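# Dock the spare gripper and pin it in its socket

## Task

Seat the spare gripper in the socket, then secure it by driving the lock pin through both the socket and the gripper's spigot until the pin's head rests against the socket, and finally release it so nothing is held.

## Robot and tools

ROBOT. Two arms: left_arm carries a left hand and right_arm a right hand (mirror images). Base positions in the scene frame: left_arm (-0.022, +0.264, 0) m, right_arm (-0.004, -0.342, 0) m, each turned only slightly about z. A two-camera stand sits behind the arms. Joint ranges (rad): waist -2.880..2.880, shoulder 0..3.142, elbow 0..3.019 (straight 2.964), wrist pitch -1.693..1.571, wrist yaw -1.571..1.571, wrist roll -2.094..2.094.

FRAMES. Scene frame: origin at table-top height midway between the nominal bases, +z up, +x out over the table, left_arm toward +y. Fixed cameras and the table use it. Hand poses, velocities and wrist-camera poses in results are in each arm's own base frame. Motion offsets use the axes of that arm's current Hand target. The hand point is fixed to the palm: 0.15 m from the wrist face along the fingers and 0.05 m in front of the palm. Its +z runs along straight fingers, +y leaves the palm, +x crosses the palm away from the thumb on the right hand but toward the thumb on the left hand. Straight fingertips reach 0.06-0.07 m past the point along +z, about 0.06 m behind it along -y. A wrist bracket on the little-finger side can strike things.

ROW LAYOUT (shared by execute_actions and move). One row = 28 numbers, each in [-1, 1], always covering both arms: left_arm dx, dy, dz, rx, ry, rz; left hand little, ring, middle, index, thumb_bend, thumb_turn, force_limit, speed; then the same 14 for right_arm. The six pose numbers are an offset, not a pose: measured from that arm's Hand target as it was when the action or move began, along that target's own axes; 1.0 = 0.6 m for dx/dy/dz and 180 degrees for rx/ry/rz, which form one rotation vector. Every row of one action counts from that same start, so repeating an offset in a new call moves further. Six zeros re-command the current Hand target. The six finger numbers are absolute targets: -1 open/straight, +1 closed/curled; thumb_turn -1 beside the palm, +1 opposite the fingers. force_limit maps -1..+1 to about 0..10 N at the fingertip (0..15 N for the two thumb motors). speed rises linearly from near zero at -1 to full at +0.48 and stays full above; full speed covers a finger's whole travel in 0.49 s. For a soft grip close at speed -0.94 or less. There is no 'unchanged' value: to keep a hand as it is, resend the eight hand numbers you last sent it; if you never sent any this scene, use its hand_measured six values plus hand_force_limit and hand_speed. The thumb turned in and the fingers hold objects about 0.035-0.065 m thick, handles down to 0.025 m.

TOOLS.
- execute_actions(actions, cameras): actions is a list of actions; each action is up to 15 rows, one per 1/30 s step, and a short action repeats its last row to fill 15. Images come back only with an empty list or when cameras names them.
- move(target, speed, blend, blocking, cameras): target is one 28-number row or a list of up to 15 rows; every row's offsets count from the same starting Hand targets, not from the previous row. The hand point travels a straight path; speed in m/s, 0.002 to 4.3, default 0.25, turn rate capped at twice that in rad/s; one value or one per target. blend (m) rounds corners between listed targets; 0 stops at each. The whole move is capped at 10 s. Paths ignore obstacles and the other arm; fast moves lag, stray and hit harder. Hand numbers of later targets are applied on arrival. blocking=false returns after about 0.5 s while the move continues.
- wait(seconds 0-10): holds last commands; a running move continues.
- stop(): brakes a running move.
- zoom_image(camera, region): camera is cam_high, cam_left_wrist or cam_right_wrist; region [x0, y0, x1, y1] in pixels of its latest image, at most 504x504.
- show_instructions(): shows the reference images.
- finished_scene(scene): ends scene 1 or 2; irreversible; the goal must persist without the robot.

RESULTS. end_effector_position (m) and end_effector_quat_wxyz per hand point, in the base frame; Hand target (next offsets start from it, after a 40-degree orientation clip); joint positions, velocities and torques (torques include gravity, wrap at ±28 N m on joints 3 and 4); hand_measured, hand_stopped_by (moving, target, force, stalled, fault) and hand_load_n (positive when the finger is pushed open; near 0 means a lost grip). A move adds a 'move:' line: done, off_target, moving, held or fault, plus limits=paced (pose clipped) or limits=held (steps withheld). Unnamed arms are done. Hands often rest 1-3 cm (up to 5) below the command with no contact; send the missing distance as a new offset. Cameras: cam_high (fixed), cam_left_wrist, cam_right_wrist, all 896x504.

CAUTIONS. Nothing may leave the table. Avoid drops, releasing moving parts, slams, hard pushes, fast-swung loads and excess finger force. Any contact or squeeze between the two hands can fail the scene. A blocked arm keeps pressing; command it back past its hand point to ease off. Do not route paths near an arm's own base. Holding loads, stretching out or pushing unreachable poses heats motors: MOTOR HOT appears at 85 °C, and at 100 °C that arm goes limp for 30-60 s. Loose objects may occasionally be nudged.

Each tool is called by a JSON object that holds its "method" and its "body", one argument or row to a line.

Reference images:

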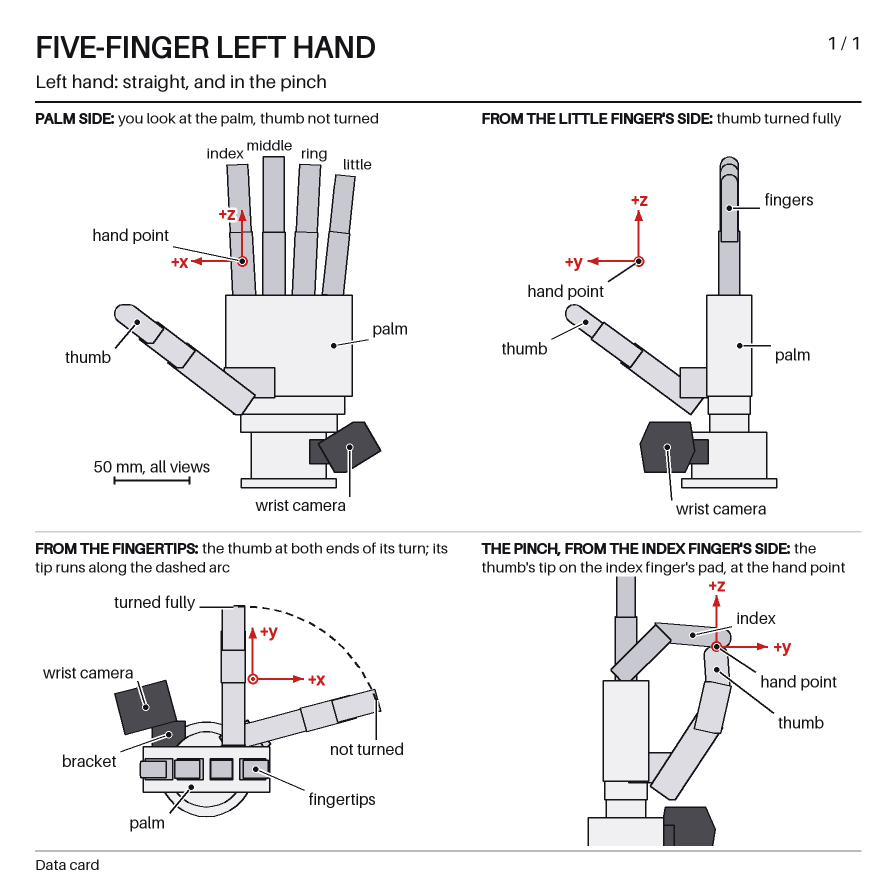

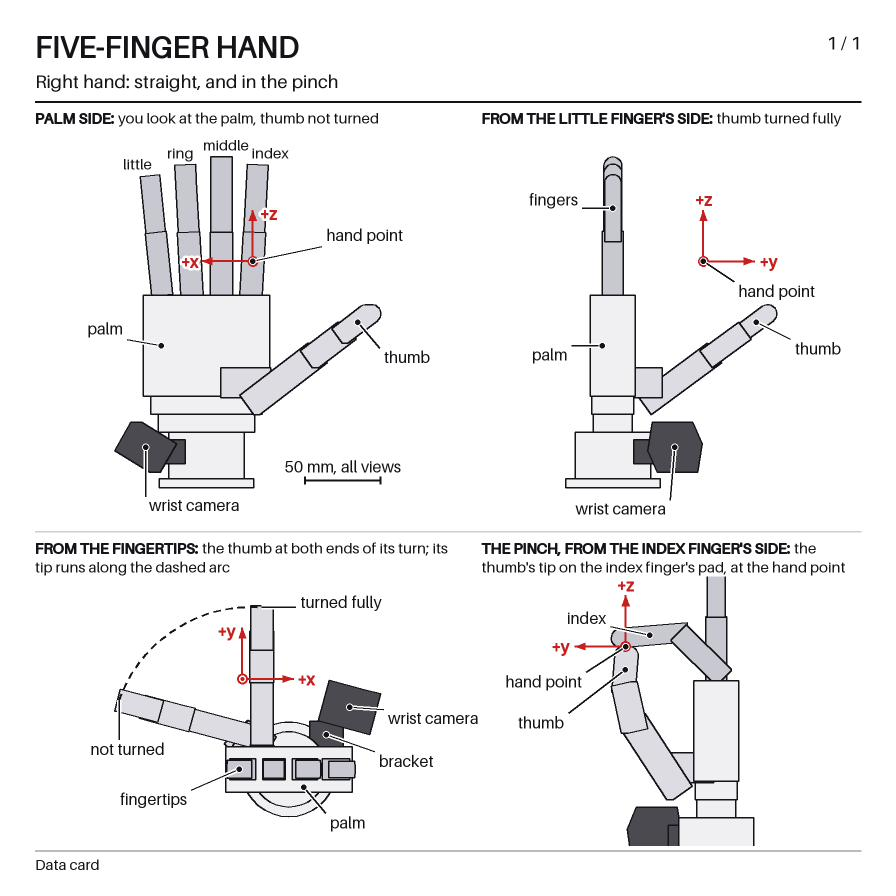

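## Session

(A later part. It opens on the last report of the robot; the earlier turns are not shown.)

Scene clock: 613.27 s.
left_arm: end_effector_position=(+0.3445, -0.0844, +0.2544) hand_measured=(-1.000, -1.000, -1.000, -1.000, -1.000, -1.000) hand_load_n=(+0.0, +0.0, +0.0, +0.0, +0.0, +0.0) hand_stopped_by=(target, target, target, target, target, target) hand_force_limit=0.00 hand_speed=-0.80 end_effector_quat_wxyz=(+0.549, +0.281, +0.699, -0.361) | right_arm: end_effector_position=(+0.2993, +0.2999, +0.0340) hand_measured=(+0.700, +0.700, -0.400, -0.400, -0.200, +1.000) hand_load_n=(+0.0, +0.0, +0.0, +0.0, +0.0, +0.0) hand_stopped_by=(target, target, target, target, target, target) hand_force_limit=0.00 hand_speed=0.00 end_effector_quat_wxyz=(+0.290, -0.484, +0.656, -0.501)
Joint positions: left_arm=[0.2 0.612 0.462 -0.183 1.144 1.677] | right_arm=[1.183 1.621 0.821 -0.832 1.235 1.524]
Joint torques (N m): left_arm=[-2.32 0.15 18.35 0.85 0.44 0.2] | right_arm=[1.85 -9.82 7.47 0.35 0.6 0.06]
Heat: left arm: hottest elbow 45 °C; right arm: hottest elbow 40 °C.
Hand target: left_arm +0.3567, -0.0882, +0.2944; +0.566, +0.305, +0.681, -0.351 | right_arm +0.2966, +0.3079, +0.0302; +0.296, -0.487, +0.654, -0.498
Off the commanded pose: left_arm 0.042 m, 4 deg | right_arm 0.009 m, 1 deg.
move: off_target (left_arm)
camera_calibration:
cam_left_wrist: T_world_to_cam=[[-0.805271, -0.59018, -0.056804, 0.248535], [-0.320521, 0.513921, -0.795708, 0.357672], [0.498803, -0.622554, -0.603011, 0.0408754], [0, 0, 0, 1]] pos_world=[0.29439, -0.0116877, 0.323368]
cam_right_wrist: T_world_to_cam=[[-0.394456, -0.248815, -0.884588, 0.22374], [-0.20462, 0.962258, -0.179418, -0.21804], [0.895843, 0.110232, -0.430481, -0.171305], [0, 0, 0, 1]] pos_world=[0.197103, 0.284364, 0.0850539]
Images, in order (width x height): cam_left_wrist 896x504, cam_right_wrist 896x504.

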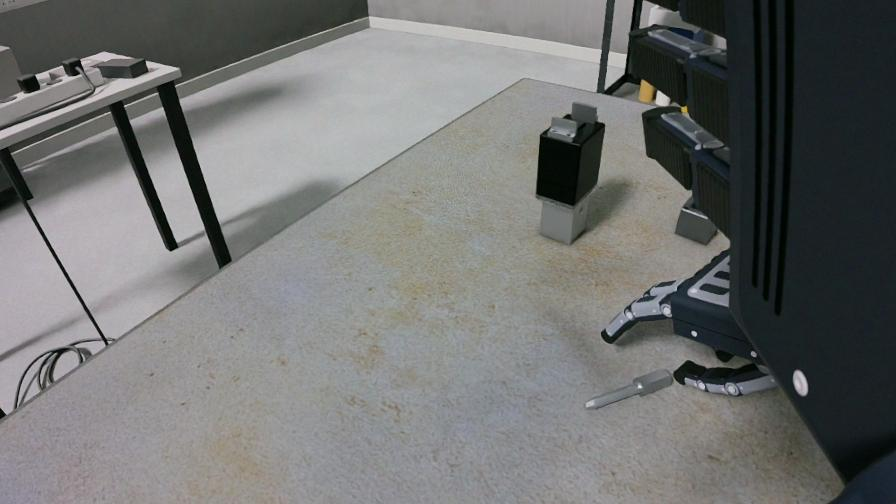

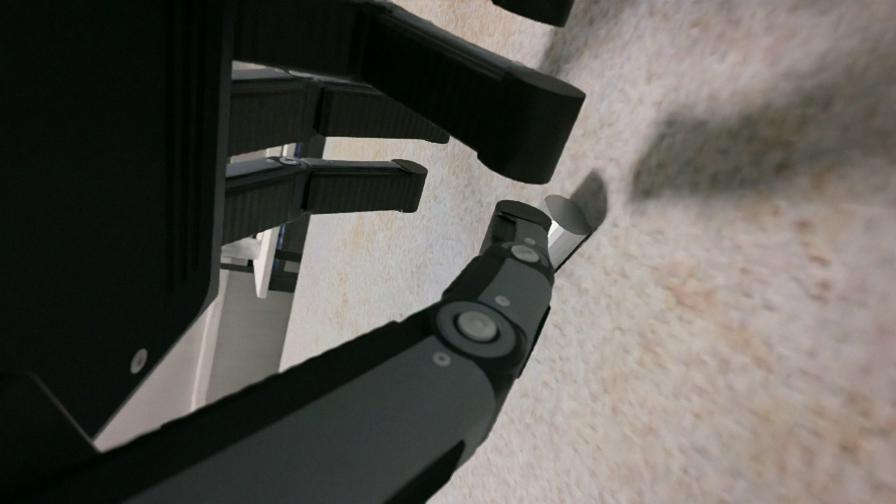

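{"method": "move", "body": {
  "target": [
    [0,0,0,0,0,0,-1,-1,-1,-1,-1,-1,0,-0.8,0.0074,-0.0704,-0.0248,0,0,0,0.7,0.7,-0.4,-0.4,-0.2,1,0,0],
    [0,0,0,0,0,0,-1,-1,-1,-1,-1,-1,0,-0.8,-0.0040,0.0379,0.0133,0,0,0,0.7,0.7,-0.4,-0.4,-0.2,1,0,0]
  ],
  "speed": [0.12,0.08],
  "cameras": ["cam_left_wrist","cam_right_wrist"]
}}

{"method": "zoom_image", "body": {
  "camera": "cam_left_wrist",
  "region": [570, 300, 730, 412]
}}

Scene clock: 620.23 s.
left_arm: end_effector_position=(+0.3445, -0.0844, +0.2544) hand_measured=(-1.000, -1.000, -1.000, -1.000, -1.000, -1.000) hand_load_n=(+0.0, +0.0, -0.5, +0.0, +0.0, +0.0) hand_stopped_by=(target, target, target, target, target, target) hand_force_limit=0.00 hand_speed=-0.80 end_effector_quat_wxyz=(+0.549, +0.281, +0.699, -0.361) | right_arm: end_effector_position=(+0.3028, +0.3085, +0.0153) hand_measured=(+0.700, +0.700, -0.400, -0.400, -0.200, +1.000) hand_load_n=(+0.0, +0.0, +0.0, +0.0, +0.0, +0.0) hand_stopped_by=(target, target, target, target, target, target) hand_force_limit=0.00 hand_speed=0.00 end_effector_quat_wxyz=(+0.297, -0.480, +0.659, -0.497)
Joint positions: left_arm=[0.2 0.612 0.462 -0.183 1.144 1.677] | right_arm=[1.183 1.676 0.823 -0.76 1.235 1.525]
Joint torques (N m): left_arm=[-2.37 0.09 18.36 0.9 0.44 0.19] | right_arm=[1.73 -10.29 5.68 0.27 0.61 -0.02]
Motor temperatures (°C): left_arm=[30 27 46 27 26 28] | right_arm=[28 30 40 28 31 28]
Heat: left arm: hottest elbow 46 °C; right arm: hottest elbow 40 °C.
Hand target: left_arm +0.3567, -0.0882, +0.2944; +0.566, +0.305, +0.681, -0.351 | right_arm +0.2965, +0.3077, +0.0058; +0.295, -0.487, +0.654, -0.498
Off the commanded pose: left_arm 0.042 m, 4 deg | right_arm 0.011 m, 1 deg.
move: off_target (left_arm, right_arm)
camera_calibration:
cam_left_wrist: T_world_to_cam=[[-0.805271, -0.59018, -0.056804, 0.248535], [-0.320521, 0.513921, -0.795708, 0.357672], [0.498803, -0.622554, -0.603011, 0.0408754], [0, 0, 0, 1]] pos_world=[0.29439, -0.0116877, 0.323368]
cam_right_wrist: T_world_to_cam=[[-0.387687, -0.231752, -0.892183, 0.203425], [-0.202822, 0.965606, -0.162691, -0.230791], [0.899201, 0.117881, -0.421357, -0.187101], [0, 0, 0, 1]] pos_world=[0.200297, 0.292053, 0.0651079]
Images, in order (width x height): cam_left_wrist 896x504, cam_right_wrist 896x504.

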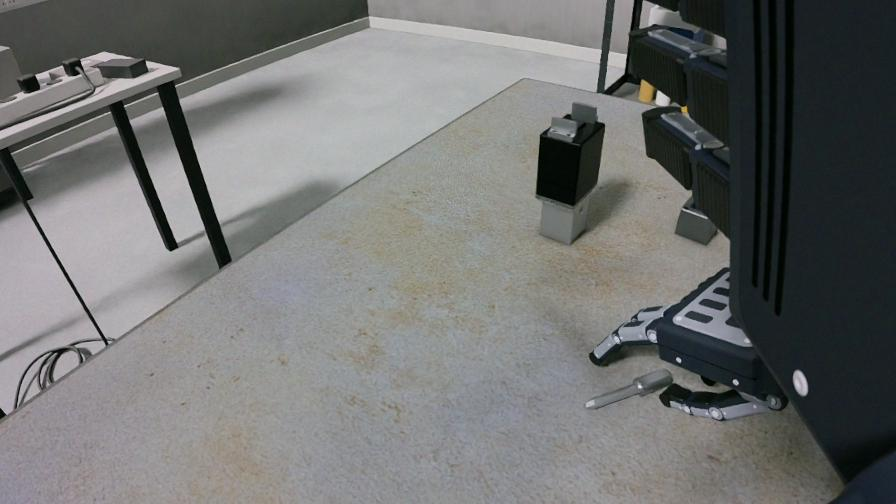

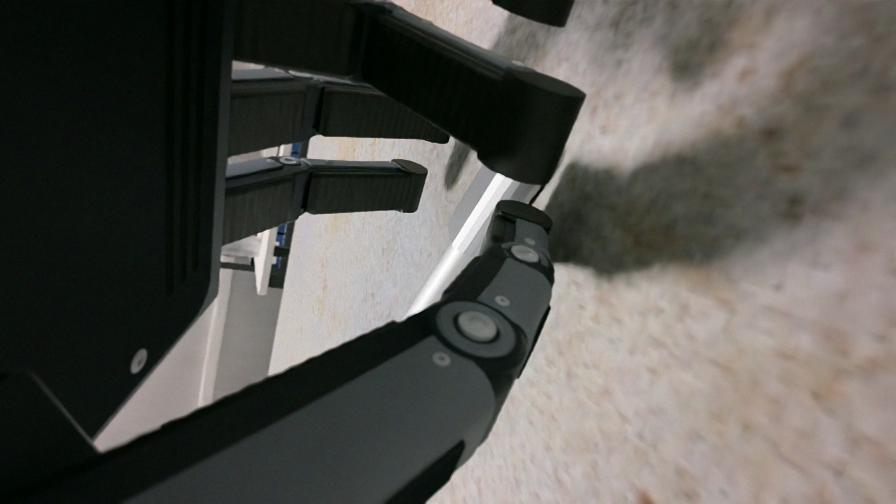

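Scaled by 3.150 from the camera's 896x504 image, which has a finer 1280x720 frame.

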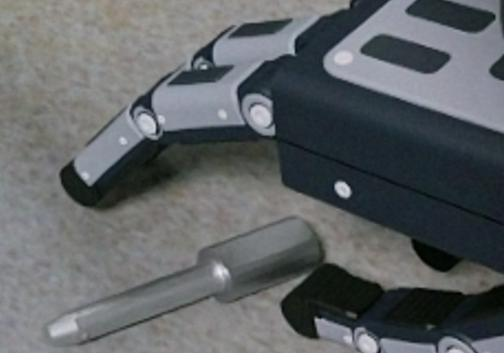

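{"method": "move", "body": {
  "target": [0,0,0,0,0,0,-1,-1,-1,-1,-1,-1,0,-0.8,0,0,0,0,0,0,0.7,0.7,0.35,0.35,-0.2,1,-0.5,-0.88],
  "cameras": ["cam_left_wrist","cam_right_wrist"]
}}

{"method": "zoom_image", "body": {
  "camera": "cam_left_wrist",
  "region": [570, 300, 730, 412]
}}

Scene clock: 623.13 s.
left_arm: end_effector_position=(+0.3445, -0.0844, +0.2544) hand_measured=(-1.000, -1.000, -1.000, -1.000, -1.000, -1.000) hand_load_n=(+0.0, +0.0, +0.0, +0.0, +0.0, +0.0) hand_stopped_by=(target, target, target, target, target, target) hand_force_limit=0.00 hand_speed=-0.80 end_effector_quat_wxyz=(+0.549, +0.281, +0.699, -0.361) | right_arm: end_effector_position=(+0.3046, +0.3080, +0.0178) hand_measured=(+0.700, +0.700, +0.066, +0.100, -0.200, +1.000) hand_load_n=(+0.0, +0.0, +1.5, +3.5, +1.0, -1.0) hand_stopped_by=(target, target, force, force, target, target) hand_force_limit=-0.50 hand_speed=-0.88 end_effector_quat_wxyz=(+0.301, -0.477, +0.656, -0.502)
Joint positions: left_arm=[0.2 0.612 0.462 -0.183 1.144 1.677] | right_arm=[1.183 1.676 0.823 -0.759 1.251 1.525]
Joint torques (N m): left_arm=[-2.32 0.03 18.4 0.83 0.44 0.18] | right_arm=[1.79 -10.7 5.68 0.42 0.07 -0.04]
Heat: left arm: hottest elbow 46 °C; right arm: hottest elbow 39 °C.
Hand target: left_arm +0.3567, -0.0882, +0.2944; +0.566, +0.305, +0.681, -0.351 | right_arm +0.2965, +0.3078, +0.0058; +0.295, -0.487, +0.654, -0.498
Off the commanded pose: left_arm 0.042 m, 4 deg | right_arm 0.014 m, 1 deg.
move: off_target (left_arm, right_arm)
camera_calibration:
cam_left_wrist: T_world_to_cam=[[-0.805271, -0.59018, -0.056804, 0.248535], [-0.320521, 0.513921, -0.795708, 0.357672], [0.498803, -0.622554, -0.603011, 0.0408754], [0, 0, 0, 1]] pos_world=[0.29439, -0.0116877, 0.323368]
cam_right_wrist: T_world_to_cam=[[-0.374479, -0.236924, -0.896455, 0.203958], [-0.200969, 0.964562, -0.170973, -0.229611], [0.905194, 0.116134, -0.408823, -0.189082], [0, 0, 0, 1]] pos_world=[0.201389, 0.291755, 0.0662807]
Images, in order (width x height): cam_left_wrist 896x504, cam_right_wrist 896x504.

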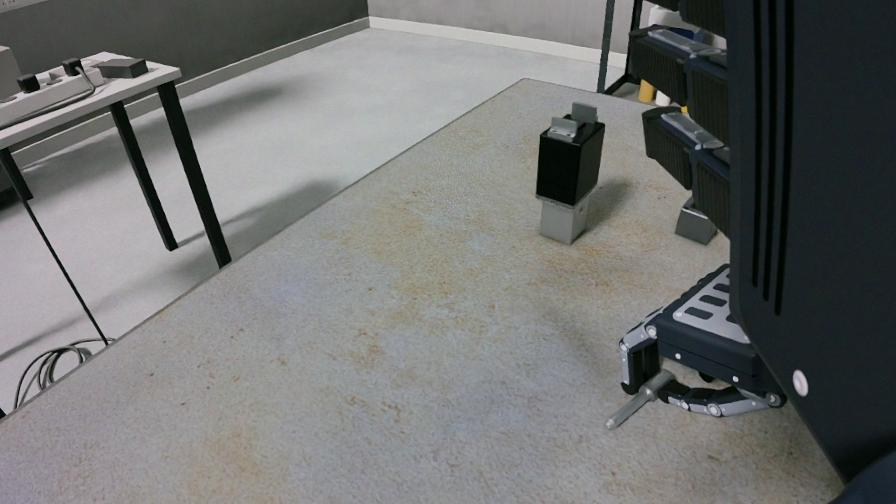

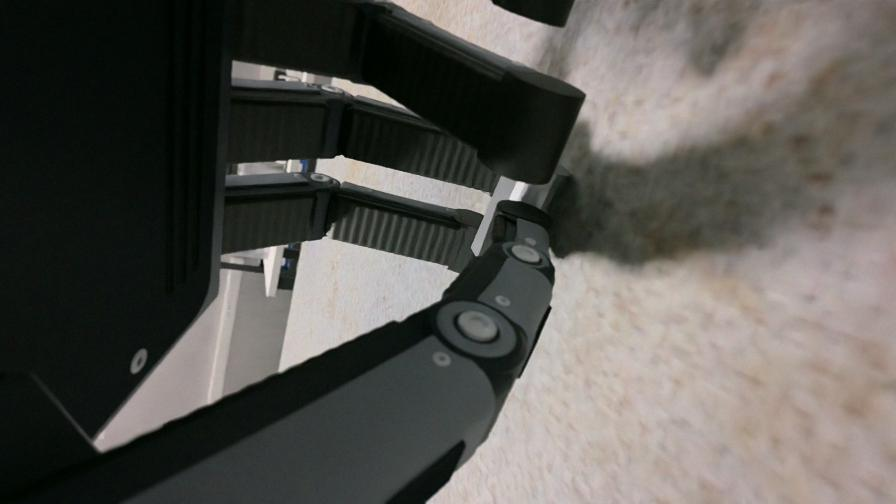

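Scaled by 3.150 from the camera's 896x504 image, which has a finer 1280x720 frame.

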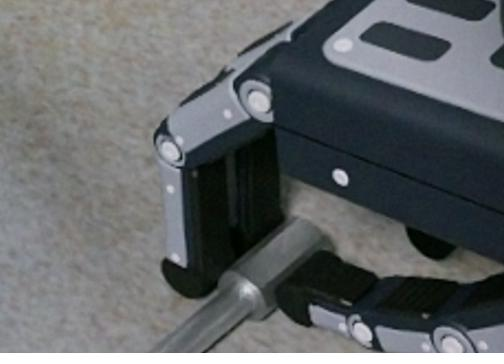

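{"method": "move", "body": {
  "target": [0,0,0,0,0,0,-1,-1,-1,-1,-1,-1,0,-0.8,0,0,0,0,0,0,0.7,0.7,0.3,0.3,-0.2,1,-0.25,-0.9],
  "cameras": ["cam_left_wrist"]
}}

{"method": "zoom_image", "body": {
  "camera": "cam_left_wrist",
  "region": [570, 300, 730, 412]
}}

Scene clock: 624.87 s.
left_arm: end_effector_position=(+0.3445, -0.0844, +0.2544) hand_measured=(-1.000, -1.000, -1.000, -1.000, -1.000, -1.000) hand_load_n=(+0.0, +0.0, +0.0, +0.0, +0.0, +0.0) hand_stopped_by=(target, target, target, target, target, target) hand_force_limit=0.00 hand_speed=-0.80 end_effector_quat_wxyz=(+0.549, +0.281, +0.699, -0.361) | right_arm: end_effector_position=(+0.3046, +0.3080, +0.0178) hand_measured=(+0.700, +0.700, +0.082, +0.108, -0.200, +1.000) hand_load_n=(+0.0, +0.0, +7.0, +6.0, +2.5, +0.5) hand_stopped_by=(target, target, force, force, target, target) hand_force_limit=-0.25 hand_speed=-0.90 end_effector_quat_wxyz=(+0.301, -0.477, +0.656, -0.502)
Joint positions: left_arm=[0.2 0.612 0.462 -0.183 1.144 1.677] | right_arm=[1.183 1.676 0.823 -0.759 1.251 1.525]
Joint torques (N m): left_arm=[-2.32 0.15 18.32 0.87 0.44 0.2] | right_arm=[1.9 -10.4 5.72 0.25 0.06 0.01]
Heat: left arm: hottest elbow 46 °C; right arm: hottest elbow 39 °C.
Hand target: left_arm +0.3567, -0.0882, +0.2944; +0.566, +0.305, +0.681, -0.351 | right_arm +0.2965, +0.3078, +0.0058; +0.295, -0.487, +0.654, -0.498
Off the commanded pose: left_arm 0.042 m, 4 deg | right_arm 0.014 m, 1 deg.
move: off_target (left_arm, right_arm)
camera_calibration:
cam_left_wrist: T_world_to_cam=[[-0.805271, -0.59018, -0.056804, 0.248535], [-0.320521, 0.513921, -0.795708, 0.357672], [0.498803, -0.622554, -0.603011, 0.0408754], [0, 0, 0, 1]] pos_world=[0.29439, -0.0116877, 0.323368]
Images, in order (width x height): cam_left_wrist 896x504.

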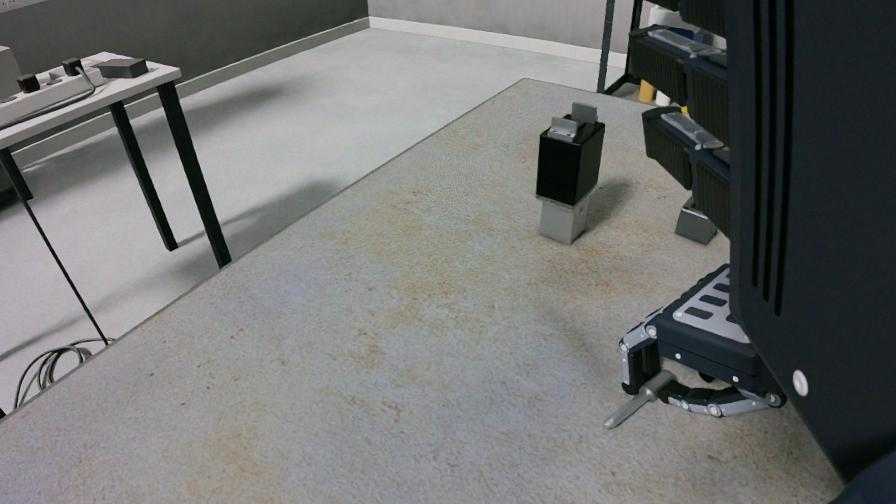

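Scaled by 3.150 from the camera's 896x504 image, which has a finer 1280x720 frame.

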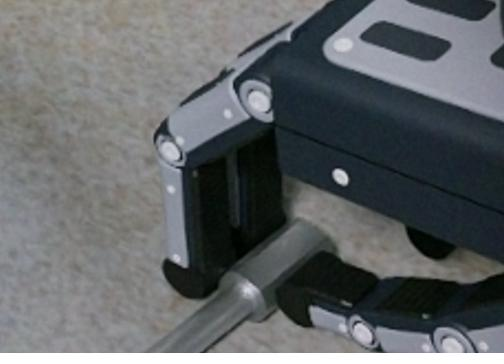

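{"method": "move", "body": {
  "target": [0,0,0,0,0,0,-1,-1,-1,-1,-1,-1,0,-0.8,0.019,-0.1799,-0.0633,0,0,0,0.7,0.7,0.3,0.3,-0.2,1,-0.25,-0.9],
  "speed": 0.1,
  "cameras": ["cam_left_wrist","cam_right_wrist"]
}}

{"method": "zoom_image", "body": {
  "camera": "cam_left_wrist",
  "region": [570, 200, 730, 312]
}}

Scene clock: 628.60 s.
left_arm: end_effector_position=(+0.3445, -0.0844, +0.2544) hand_measured=(-1.000, -1.000, -1.000, -1.000, -1.000, -1.000) hand_load_n=(+0.0, +0.0, +0.0, +0.0, +0.0, +0.0) hand_stopped_by=(target, target, target, target, target, target) hand_force_limit=0.00 hand_speed=-0.80 end_effector_quat_wxyz=(+0.549, +0.281, +0.699, -0.361) | right_arm: end_effector_position=(+0.2935, +0.2861, +0.1039) hand_measured=(+0.700, +0.700, +0.082, +0.108, -0.202, +1.000) hand_load_n=(+0.0, +0.0, +6.0, +4.5, +4.5, +1.0) hand_stopped_by=(target, target, force, force, target, target) hand_force_limit=-0.25 hand_speed=-0.90 end_effector_quat_wxyz=(+0.276, -0.495, +0.648, -0.509)
Joint positions: left_arm=[0.2 0.612 0.462 -0.183 1.144 1.677] | right_arm=[1.183 1.466 0.876 -1.077 1.234 1.516]
Joint torques (N m): left_arm=[-2.08 0.26 18.37 0.8 0.43 0.2] | right_arm=[1.79 -10.17 12.48 -0.51 0.61 0.06]
Heat: left arm: hottest elbow 46 °C; right arm: hottest elbow 39 °C.
Hand target: left_arm +0.3567, -0.0882, +0.2944; +0.566, +0.305, +0.681, -0.351 | right_arm +0.2964, +0.3078, +0.1208; +0.295, -0.487, +0.654, -0.498
Off the commanded pose: left_arm 0.042 m, 4 deg | right_arm 0.028 m, 3 deg.
move: off_target (left_arm, right_arm)
camera_calibration:
cam_left_wrist: T_world_to_cam=[[-0.805271, -0.59018, -0.056804, 0.248535], [-0.320521, 0.513921, -0.795708, 0.357672], [0.498803, -0.622554, -0.603011, 0.0408754], [0, 0, 0, 1]] pos_world=[0.29439, -0.0116877, 0.323368]
cam_right_wrist: T_world_to_cam=[[-0.408045, -0.283332, -0.867884, 0.291966], [-0.210188, 0.954243, -0.212702, -0.185998], [0.888437, 0.0956266, -0.448926, -0.126263], [0, 0, 0, 1]] pos_world=[0.192218, 0.272285, 0.157147]
Images, in order (width x height): cam_left_wrist 896x504, cam_right_wrist 896x504.

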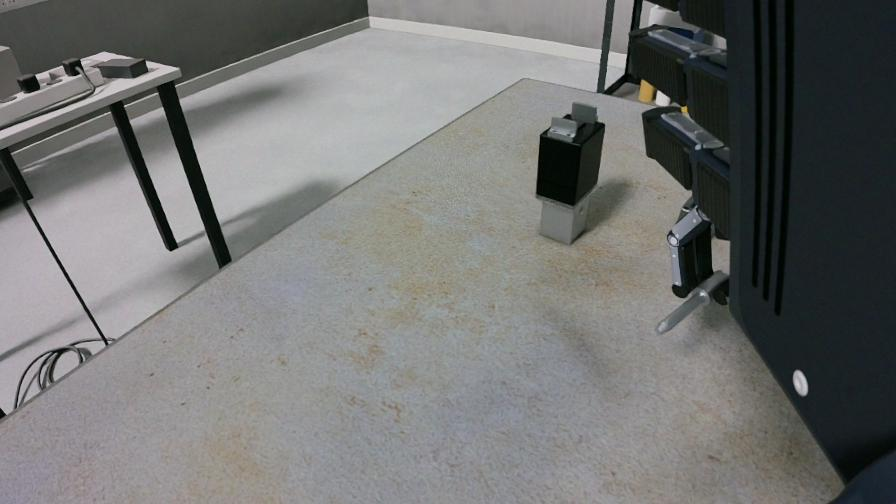

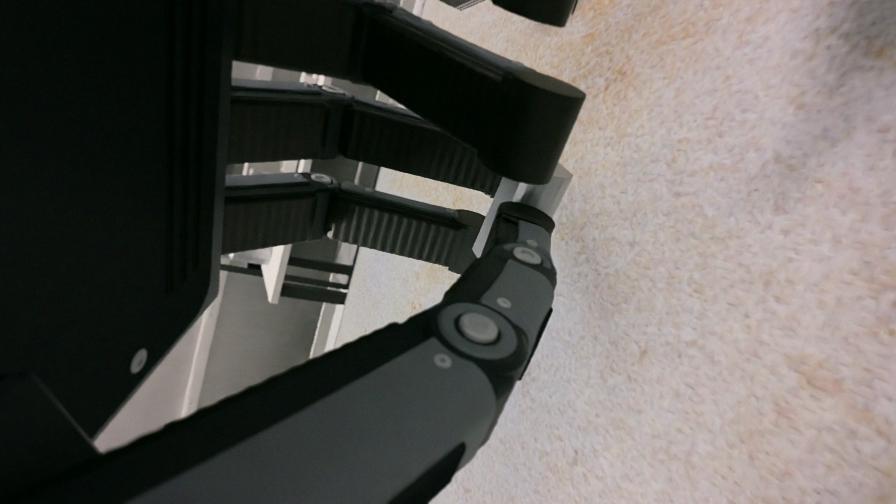

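Scaled by 3.150 from the camera's 896x504 image, which has a finer 1280x720 frame.

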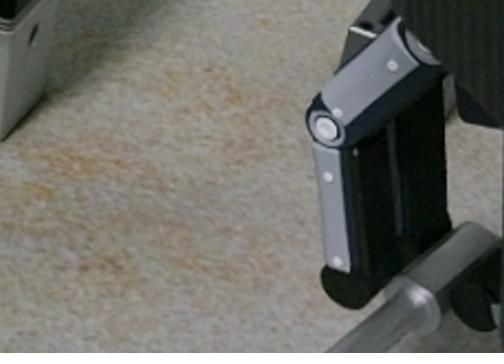

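{"method": "move", "body": {
  "target": [0,0,0,0,0,0,-1,-1,-1,-1,-1,-1,0,-0.8,0.1793,-0.1363,0.0925,-0.3090,0.2493,0.3381,1,1,0.3,0.3,-0.2,1,-0.25,-0.9],
  "speed": 0.2,
  "cameras": ["all"]
}}

Scene clock: 652.40 s.
left_arm: end_effector_position=(+0.3445, -0.0844, +0.2544) hand_measured=(-1.000, -1.000, -1.000, -1.000, -1.000, -1.000) hand_load_n=(+0.0, +0.0, +0.0, +0.0, +0.0, +0.0) hand_stopped_by=(target, target, target, target, target, target) hand_force_limit=0.00 hand_speed=-0.80 end_effector_quat_wxyz=(+0.549, +0.281, +0.699, -0.361) | right_arm: end_effector_position=(+0.3178, +0.1811, +0.1640) hand_measured=(+1.000, +1.000, +0.082, +0.108, -0.202, +1.000) hand_load_n=(+0.0, +0.0, +6.0, +5.0, +4.0, +1.0) hand_stopped_by=(target, target, force, force, target, target) hand_force_limit=-0.25 hand_speed=-0.90 end_effector_quat_wxyz=(-0.027, +0.002, +0.995, -0.097)
Joint positions: left_arm=[0.2 0.612 0.462 -0.183 1.144 1.677] | right_arm=[0.494 1.265 1.077 -1.523 0.145 2.079]
Joint torques (N m): left_arm=[-2.2 0.15 18.36 0.87 0.44 0.19] | right_arm=[-0.5 -9.23 14.58 -0.64 -0.18 0.07]
Heat: left arm: hottest elbow 47 °C; right arm: hottest elbow 41 °C.
Hand target: left_arm +0.3567, -0.0882, +0.2944; +0.566, +0.305, +0.681, -0.351 | right_arm +0.3353, +0.1851, +0.1901; -0.002, +0.023, +0.996, -0.087
Off the commanded pose: left_arm 0.042 m, 4 deg | right_arm 0.031 m, 4 deg.
joint sent to its limit (right arm) — joint 6 (wrist roll), upper limit. The joint targets still meet the commanded pose.
move: off_target (left_arm, right_arm)
camera_calibration:
cam_left_wrist: T_world_to_cam=[[-0.805271, -0.59018, -0.056804, 0.248535], [-0.320521, 0.513921, -0.795708, 0.357672], [0.498803, -0.622554, -0.603011, 0.0408754], [0, 0, 0, 1]] pos_world=[0.29439, -0.0116877, 0.323368]
cam_right_wrist: T_world_to_cam=[[-0.283293, 0.935246, -0.212276, -0.043508], [0.860128, 0.345674, 0.375086, -0.394239], [0.424176, -0.0763253, -0.902358, 0.142255], [0, 0, 0, 1]] pos_world=[0.26643, 0.187826, 0.267003]

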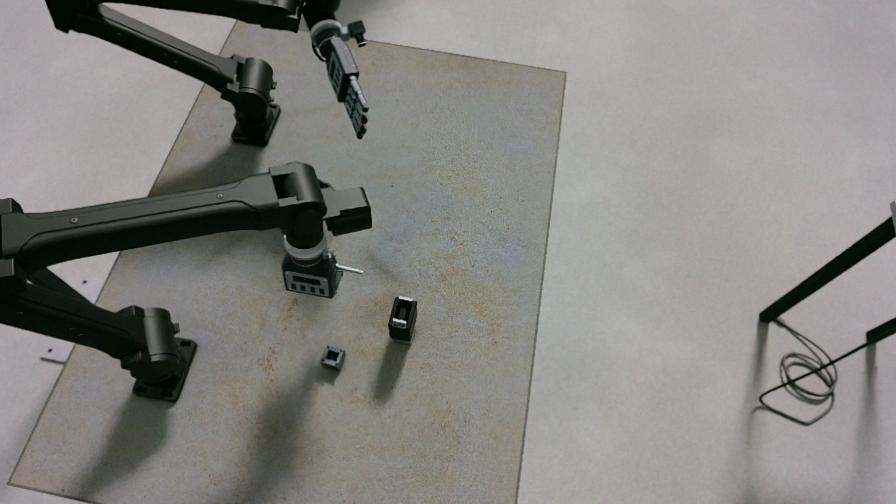

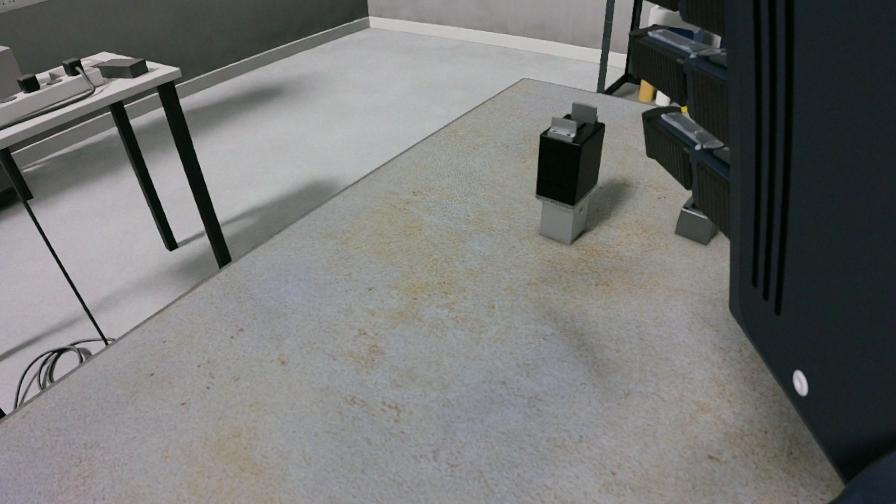

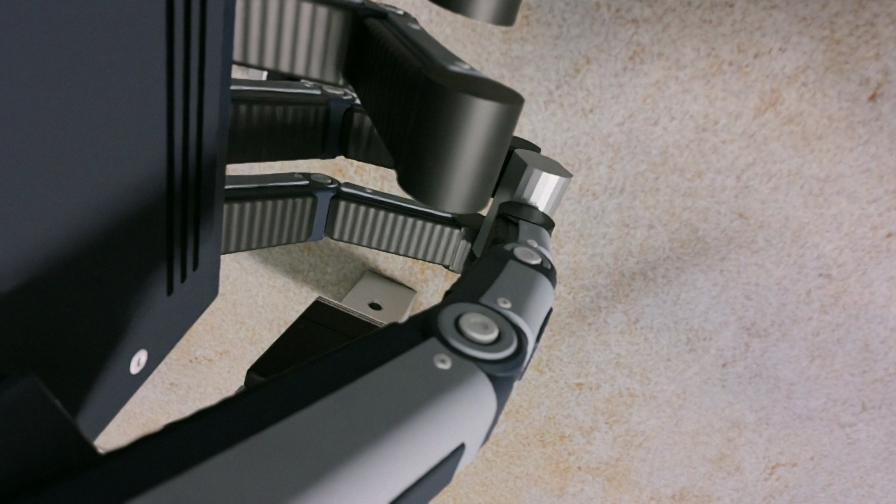

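{"method": "move", "body": {
  "target": [0,0,0,0,0,0,-1,-1,-1,-1,-1,-1,0,-0.8,-0.0308,-0.026,0.2097,0,0,0,1,1,0.3,0.3,-0.2,1,-0.25,-0.9],
  "speed": 0.15,
  "cameras": ["cam_right_wrist","cam_high"]
}}

Scene clock: 659.40 s.
left_arm: end_effector_position=(+0.3445, -0.0844, +0.2544) hand_measured=(-1.000, -1.000, -1.000, -1.000, -1.000, -1.000) hand_load_n=(+0.0, +0.0, +0.0, +0.0, +0.0, +0.0) hand_stopped_by=(target, target, target, target, target, target) hand_force_limit=0.00 hand_speed=-0.80 end_effector_quat_wxyz=(+0.549, +0.281, +0.699, -0.361) | right_arm: end_effector_position=(+0.3506, +0.1523, +0.0752) hand_measured=(+1.000, +1.000, +0.082, +0.108, -0.202, +1.000) hand_load_n=(+0.0, +0.0, +6.5, +4.5, +4.0, +1.0) hand_stopped_by=(target, target, force, force, target, target) hand_force_limit=-0.25 hand_speed=-0.90 end_effector_quat_wxyz=(+0.002, +0.020, +0.996, -0.086)
Joint positions: left_arm=[0.2 0.612 0.462 -0.183 1.144 1.677] | right_arm=[0.383 1.342 0.897 -1.191 0.159 2]
Joint torques (N m): left_arm=[-2.37 0.03 18.36 0.84 0.43 0.19] | right_arm=[-0.21 -8.35 8.32 0.21 -0.06 -0.05]
Heat: left arm: hottest elbow 47 °C; right arm: hottest elbow 42 °C.
Hand target: left_arm +0.3567, -0.0882, +0.2944; +0.566, +0.305, +0.681, -0.351 | right_arm +0.3519, +0.1470, +0.0687; -0.002, +0.023, +0.996, -0.087
Off the commanded pose: left_arm 0.042 m, 4 deg | right_arm 0.008 m, 1 deg.
move: off_target (left_arm)
camera_calibration:
cam_right_wrist: T_world_to_cam=[[-0.241444, 0.94791, -0.207777, -0.043095], [0.846118, 0.310478, 0.433229, -0.373281], [0.475172, -0.0712034, -0.877007, 0.0254498], [0, 0, 0, 1]] pos_world=[0.293342, 0.158558, 0.175082]
Images, in order (width x height): cam_high 896x504, cam_right_wrist 896x504.

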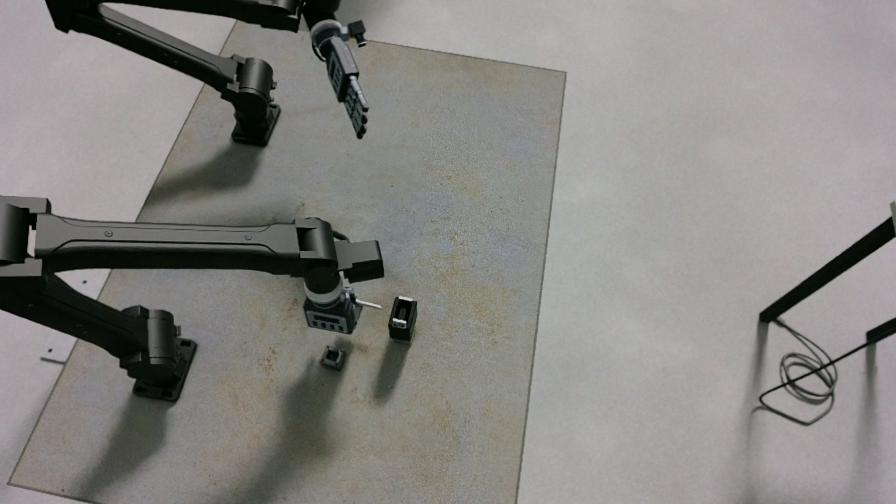

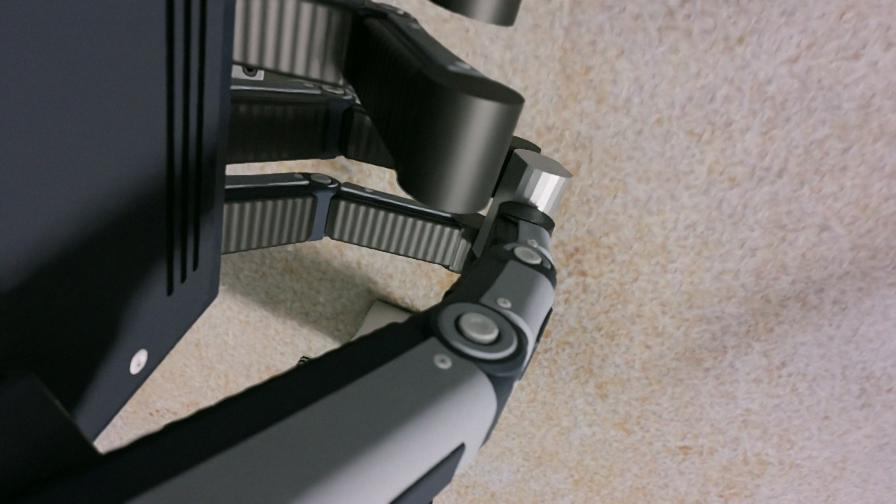

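{"method": "move", "body": {
  "target": [0.1348,-0.2193,0.1572,0.0263,0.0216,0.0462,-1,-1,-1,-1,-1,-1,0,-0.8,0,0,0,0,0,0,1,1,0.3,0.3,-0.2,1,-0.25,-0.9],
  "speed": 0.2,
  "cameras": ["cam_left_wrist","cam_high"]
}}

{"method": "zoom_image", "body": {
  "camera": "cam_left_wrist",
  "region": [440, 120, 740, 330]
}}

Scene clock: 665.47 s.
left_arm: end_effector_position=(+0.2903, -0.2340, +0.2223) hand_measured=(-1.000, -1.000, -1.000, -1.000, -1.000, -1.000) hand_load_n=(+0.0, +0.0, +0.0, +0.0, +0.0, +0.0) hand_stopped_by=(target, target, target, target, target, target) hand_force_limit=0.00 hand_speed=-0.80 end_effector_quat_wxyz=(+0.553, +0.389, +0.664, -0.319) | right_arm: end_effector_position=(+0.3505, +0.1523, +0.0752) hand_measured=(+1.000, +1.000, +0.082, +0.108, -0.202, +1.000) hand_load_n=(+0.0, +0.0, +6.5, +4.5, +4.5, +1.0) hand_stopped_by=(target, target, force, force, target, target) hand_force_limit=-0.25 hand_speed=-0.90 end_effector_quat_wxyz=(+0.002, +0.020, +0.996, -0.086)
Joint positions: left_arm=[-0.611 0.545 0.33 0.008 0.433 1.665] | right_arm=[0.383 1.342 0.897 -1.191 0.159 1.999]
Joint torques (N m): left_arm=[-2.26 0.38 11.3 2.43 0.09 -0.1] | right_arm=[-0.26 -8.06 8.34 0.27 -0.04 -0.08]
Heat: left arm: hottest elbow 47 °C; right arm: hottest elbow 42 °C.
Hand target: left_arm +0.2883, -0.2391, +0.2214; +0.553, +0.389, +0.661, -0.326 | right_arm +0.3519, +0.1470, +0.0687; -0.002, +0.023, +0.996, -0.087
Off the commanded pose: left_arm 0.005 m, 1 deg | right_arm 0.009 m, 1 deg.
move: done
camera_calibration:
cam_left_wrist: T_world_to_cam=[[-0.846517, -0.465992, -0.257411, 0.200363], [-0.137642, 0.658666, -0.739739, 0.359947], [0.51426, -0.590771, -0.621712, -0.0376079], [0, 0, 0, 1]] pos_world=[0.238494, -0.165935, 0.294461]
Images, in order (width x height): cam_high 896x504, cam_left_wrist 896x504.

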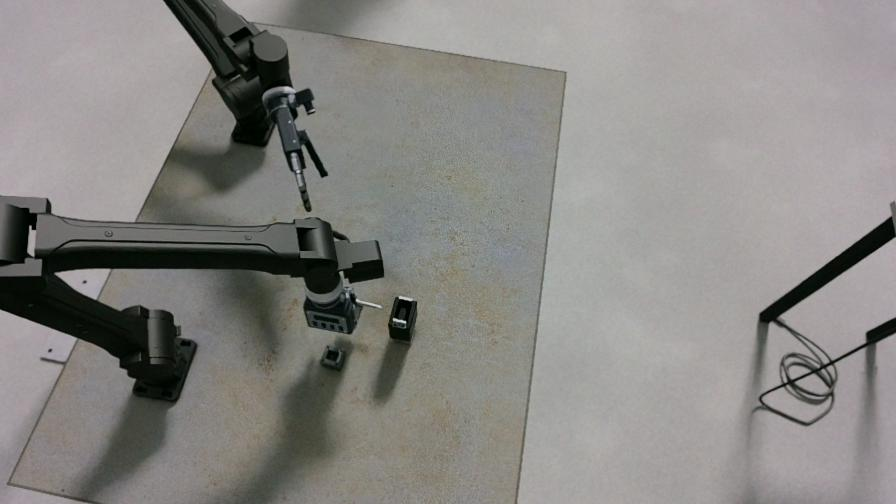

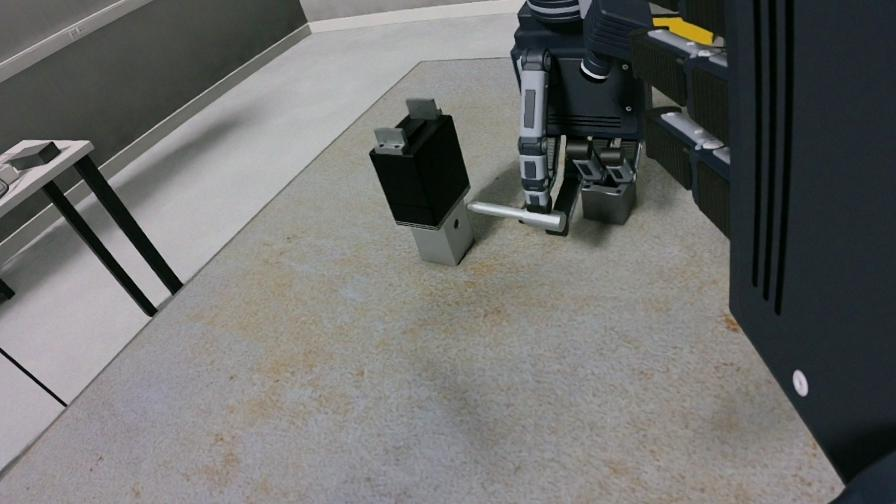

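Scaled by 1.680 from the camera's 896x504 image, which has a finer 1280x720 frame.

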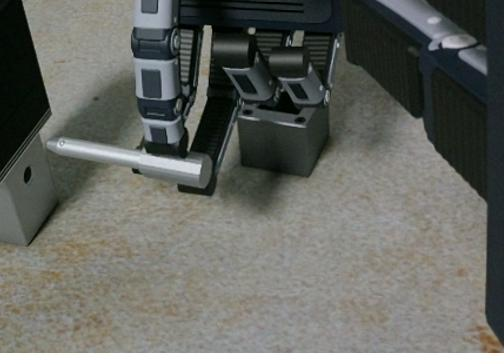

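{"method": "zoom_image", "body": {
  "camera": "cam_left_wrist",
  "region": [400, 170, 600, 280]
}}

Scaled by 2.520 from the camera's 896x504 image, which has a finer 1280x720 frame.

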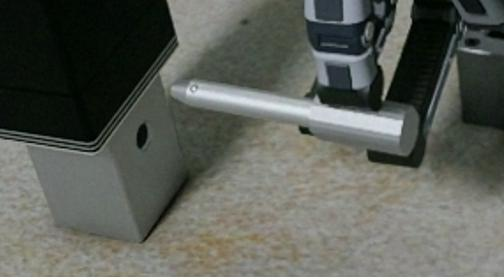

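{"method": "move", "body": {
  "target": [0,0,0,0,0,0,-1,-1,-1,-1,-1,-1,0,-0.8,-0.0318,-0.0248,0.0670,0,0,0,1,1,0.3,0.3,-0.2,1,-0.25,-0.9],
  "speed": 0.08,
  "cameras": ["cam_left_wrist","cam_right_wrist"]
}}

{"method": "zoom_image", "body": {
  "camera": "cam_left_wrist",
  "region": [400, 170, 600, 280]
}}

Scene clock: 682.67 s.
left_arm: end_effector_position=(+0.2904, -0.2340, +0.2224) hand_measured=(-1.000, -1.000, -1.000, -1.000, -1.000, -1.000) hand_load_n=(+0.0, +0.0, +0.0, +0.0, +0.0, +0.5) hand_stopped_by=(target, target, target, target, target, target) hand_force_limit=0.00 hand_speed=-0.80 end_effector_quat_wxyz=(+0.553, +0.389, +0.664, -0.319) | right_arm: end_effector_position=(+0.3705, +0.1303, +0.0396) hand_measured=(+1.000, +1.000, +0.082, +0.108, -0.202, +1.000) hand_load_n=(+0.0, +0.0, +6.5, +5.0, +4.0, +1.0) hand_stopped_by=(target, target, force, force, target, target) hand_force_limit=-0.25 hand_speed=-0.90 end_effector_quat_wxyz=(+0.004, +0.021, +0.996, -0.085)
Joint positions: left_arm=[-0.611 0.545 0.33 0.009 0.433 1.665] | right_arm=[0.305 1.417 0.865 -1.067 0.164 1.921]
Joint torques (N m): left_arm=[-2.26 0.26 11.25 2.48 0.08 -0.07] | right_arm=[-0.62 -8.29 7.84 0.38 -0.05 -0.09]
Heat: left arm: hottest elbow 44 °C; right arm: hottest elbow 42 °C.
Hand target: left_arm +0.2884, -0.2390, +0.2215; +0.553, +0.389, +0.661, -0.326 | right_arm +0.3701, +0.1245, +0.0318; -0.002, +0.023, +0.996, -0.087
Off the commanded pose: left_arm 0.006 m, 1 deg | right_arm 0.010 m, 1 deg.
move: done
camera_calibration:
cam_left_wrist: T_world_to_cam=[[-0.846222, -0.466379, -0.25768, 0.200334], [-0.137607, 0.658488, -0.739903, 0.360032], [0.514755, -0.590664, -0.621405, -0.0377361], [0, 0, 0, 1]] pos_world=[0.238495, -0.165935, 0.294561]
cam_right_wrist: T_world_to_cam=[[-0.240164, 0.948201, -0.207935, -0.0253683], [0.844699, 0.309683, 0.436555, -0.367427], [0.478336, -0.0707982, -0.875319, -0.0181115], [0, 0, 0, 1]] pos_world=[0.312936, 0.136558, 0.139274]
Images, in order (width x height): cam_left_wrist 896x504, cam_right_wrist 896x504.

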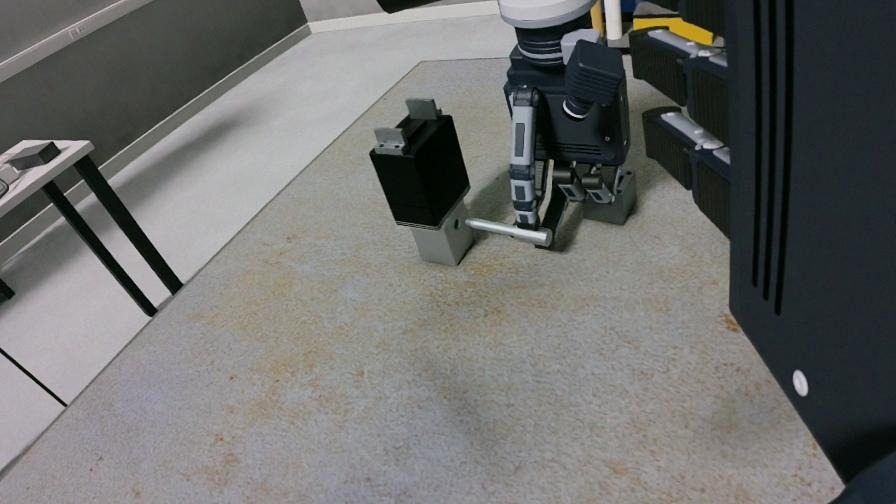

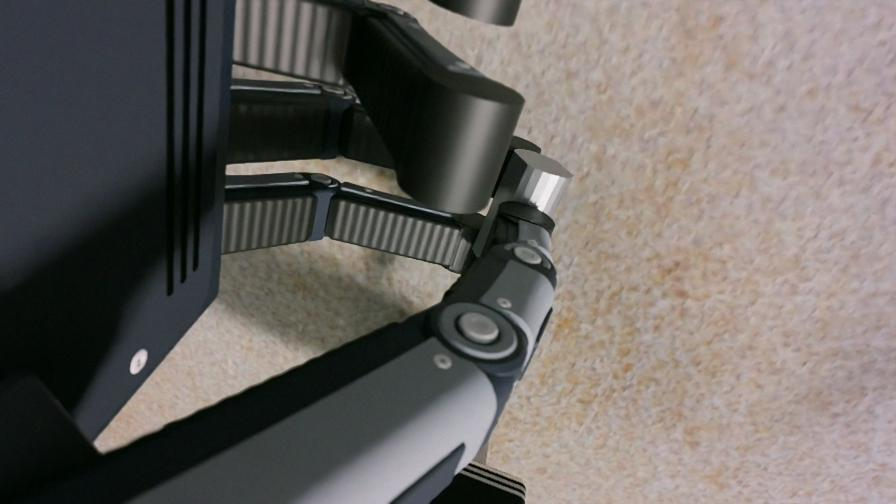

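Scaled by 2.520 from the camera's 896x504 image, which has a finer 1280x720 frame.

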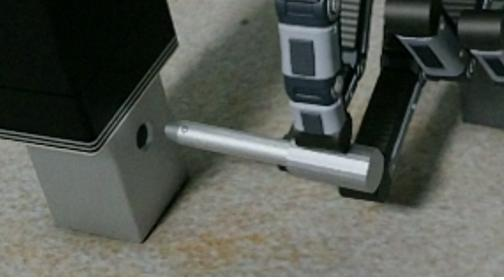

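{"method": "move", "body": {
  "target": [0,0,0,0,0,0,-1,-1,-1,-1,-1,-1,0,-0.8,-0.0132,0.0022,0.0018,0,0,0,1,1,0.3,0.3,-0.2,1,-0.25,-0.9],
  "speed": 0.05,
  "cameras": ["cam_left_wrist"]
}}

{"method": "zoom_image", "body": {
  "camera": "cam_left_wrist",
  "region": [400, 170, 600, 280]
}}

Scene clock: 699.37 s.
left_arm: end_effector_position=(+0.2904, -0.2340, +0.2224) hand_measured=(-1.000, -1.000, -1.000, -1.000, -1.000, -1.000) hand_load_n=(+0.5, +0.0, +0.0, +0.0, +0.0, +0.0) hand_stopped_by=(target, target, target, target, target, target) hand_force_limit=0.00 hand_speed=-0.80 end_effector_quat_wxyz=(+0.553, +0.389, +0.664, -0.319) | right_arm: end_effector_position=(+0.3699, +0.1289, +0.0320) hand_measured=(+1.000, +1.000, +0.082, +0.108, -0.202, +1.000) hand_load_n=(+0.0, +0.0, +6.5, +5.0, +4.5, +1.0) hand_stopped_by=(target, target, force, force, target, target) hand_force_limit=-0.25 hand_speed=-0.90 end_effector_quat_wxyz=(-0.005, +0.019, +0.996, -0.088)
Joint positions: left_arm=[-0.611 0.545 0.33 0.009 0.433 1.665] | right_arm=[0.301 1.438 0.865 -1.063 0.164 1.916]
Joint torques (N m): left_arm=[-2.2 0.44 11.28 2.48 0.08 -0.09] | right_arm=[-0.62 -8.59 9.29 0.42 0 -0.09]
Heat: left arm: hottest elbow 42 °C; right arm: hottest elbow 40 °C.
Hand target: left_arm +0.2884, -0.2390, +0.2215; +0.553, +0.389, +0.661, -0.326 | right_arm +0.3781, +0.1253, +0.0305; -0.002, +0.023, +0.996, -0.087
Off the commanded pose: left_arm 0.005 m, 1 deg | right_arm 0.009 m, 1 deg.
move: done
camera_calibration:
cam_left_wrist: T_world_to_cam=[[-0.846222, -0.466379, -0.25768, 0.200334], [-0.137607, 0.658488, -0.739903, 0.360032], [0.514755, -0.590664, -0.621405, -0.0377361], [0, 0, 0, 1]] pos_world=[0.238495, -0.165935, 0.294561]
Images, in order (width x height): cam_left_wrist 896x504.

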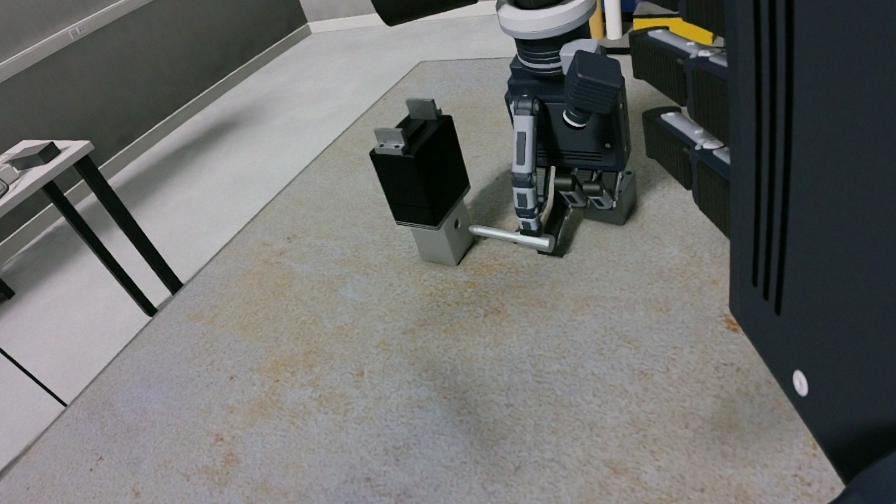

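Scaled by 2.520 from the camera's 896x504 image, which has a finer 1280x720 frame.

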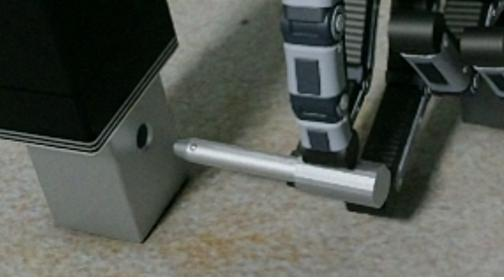

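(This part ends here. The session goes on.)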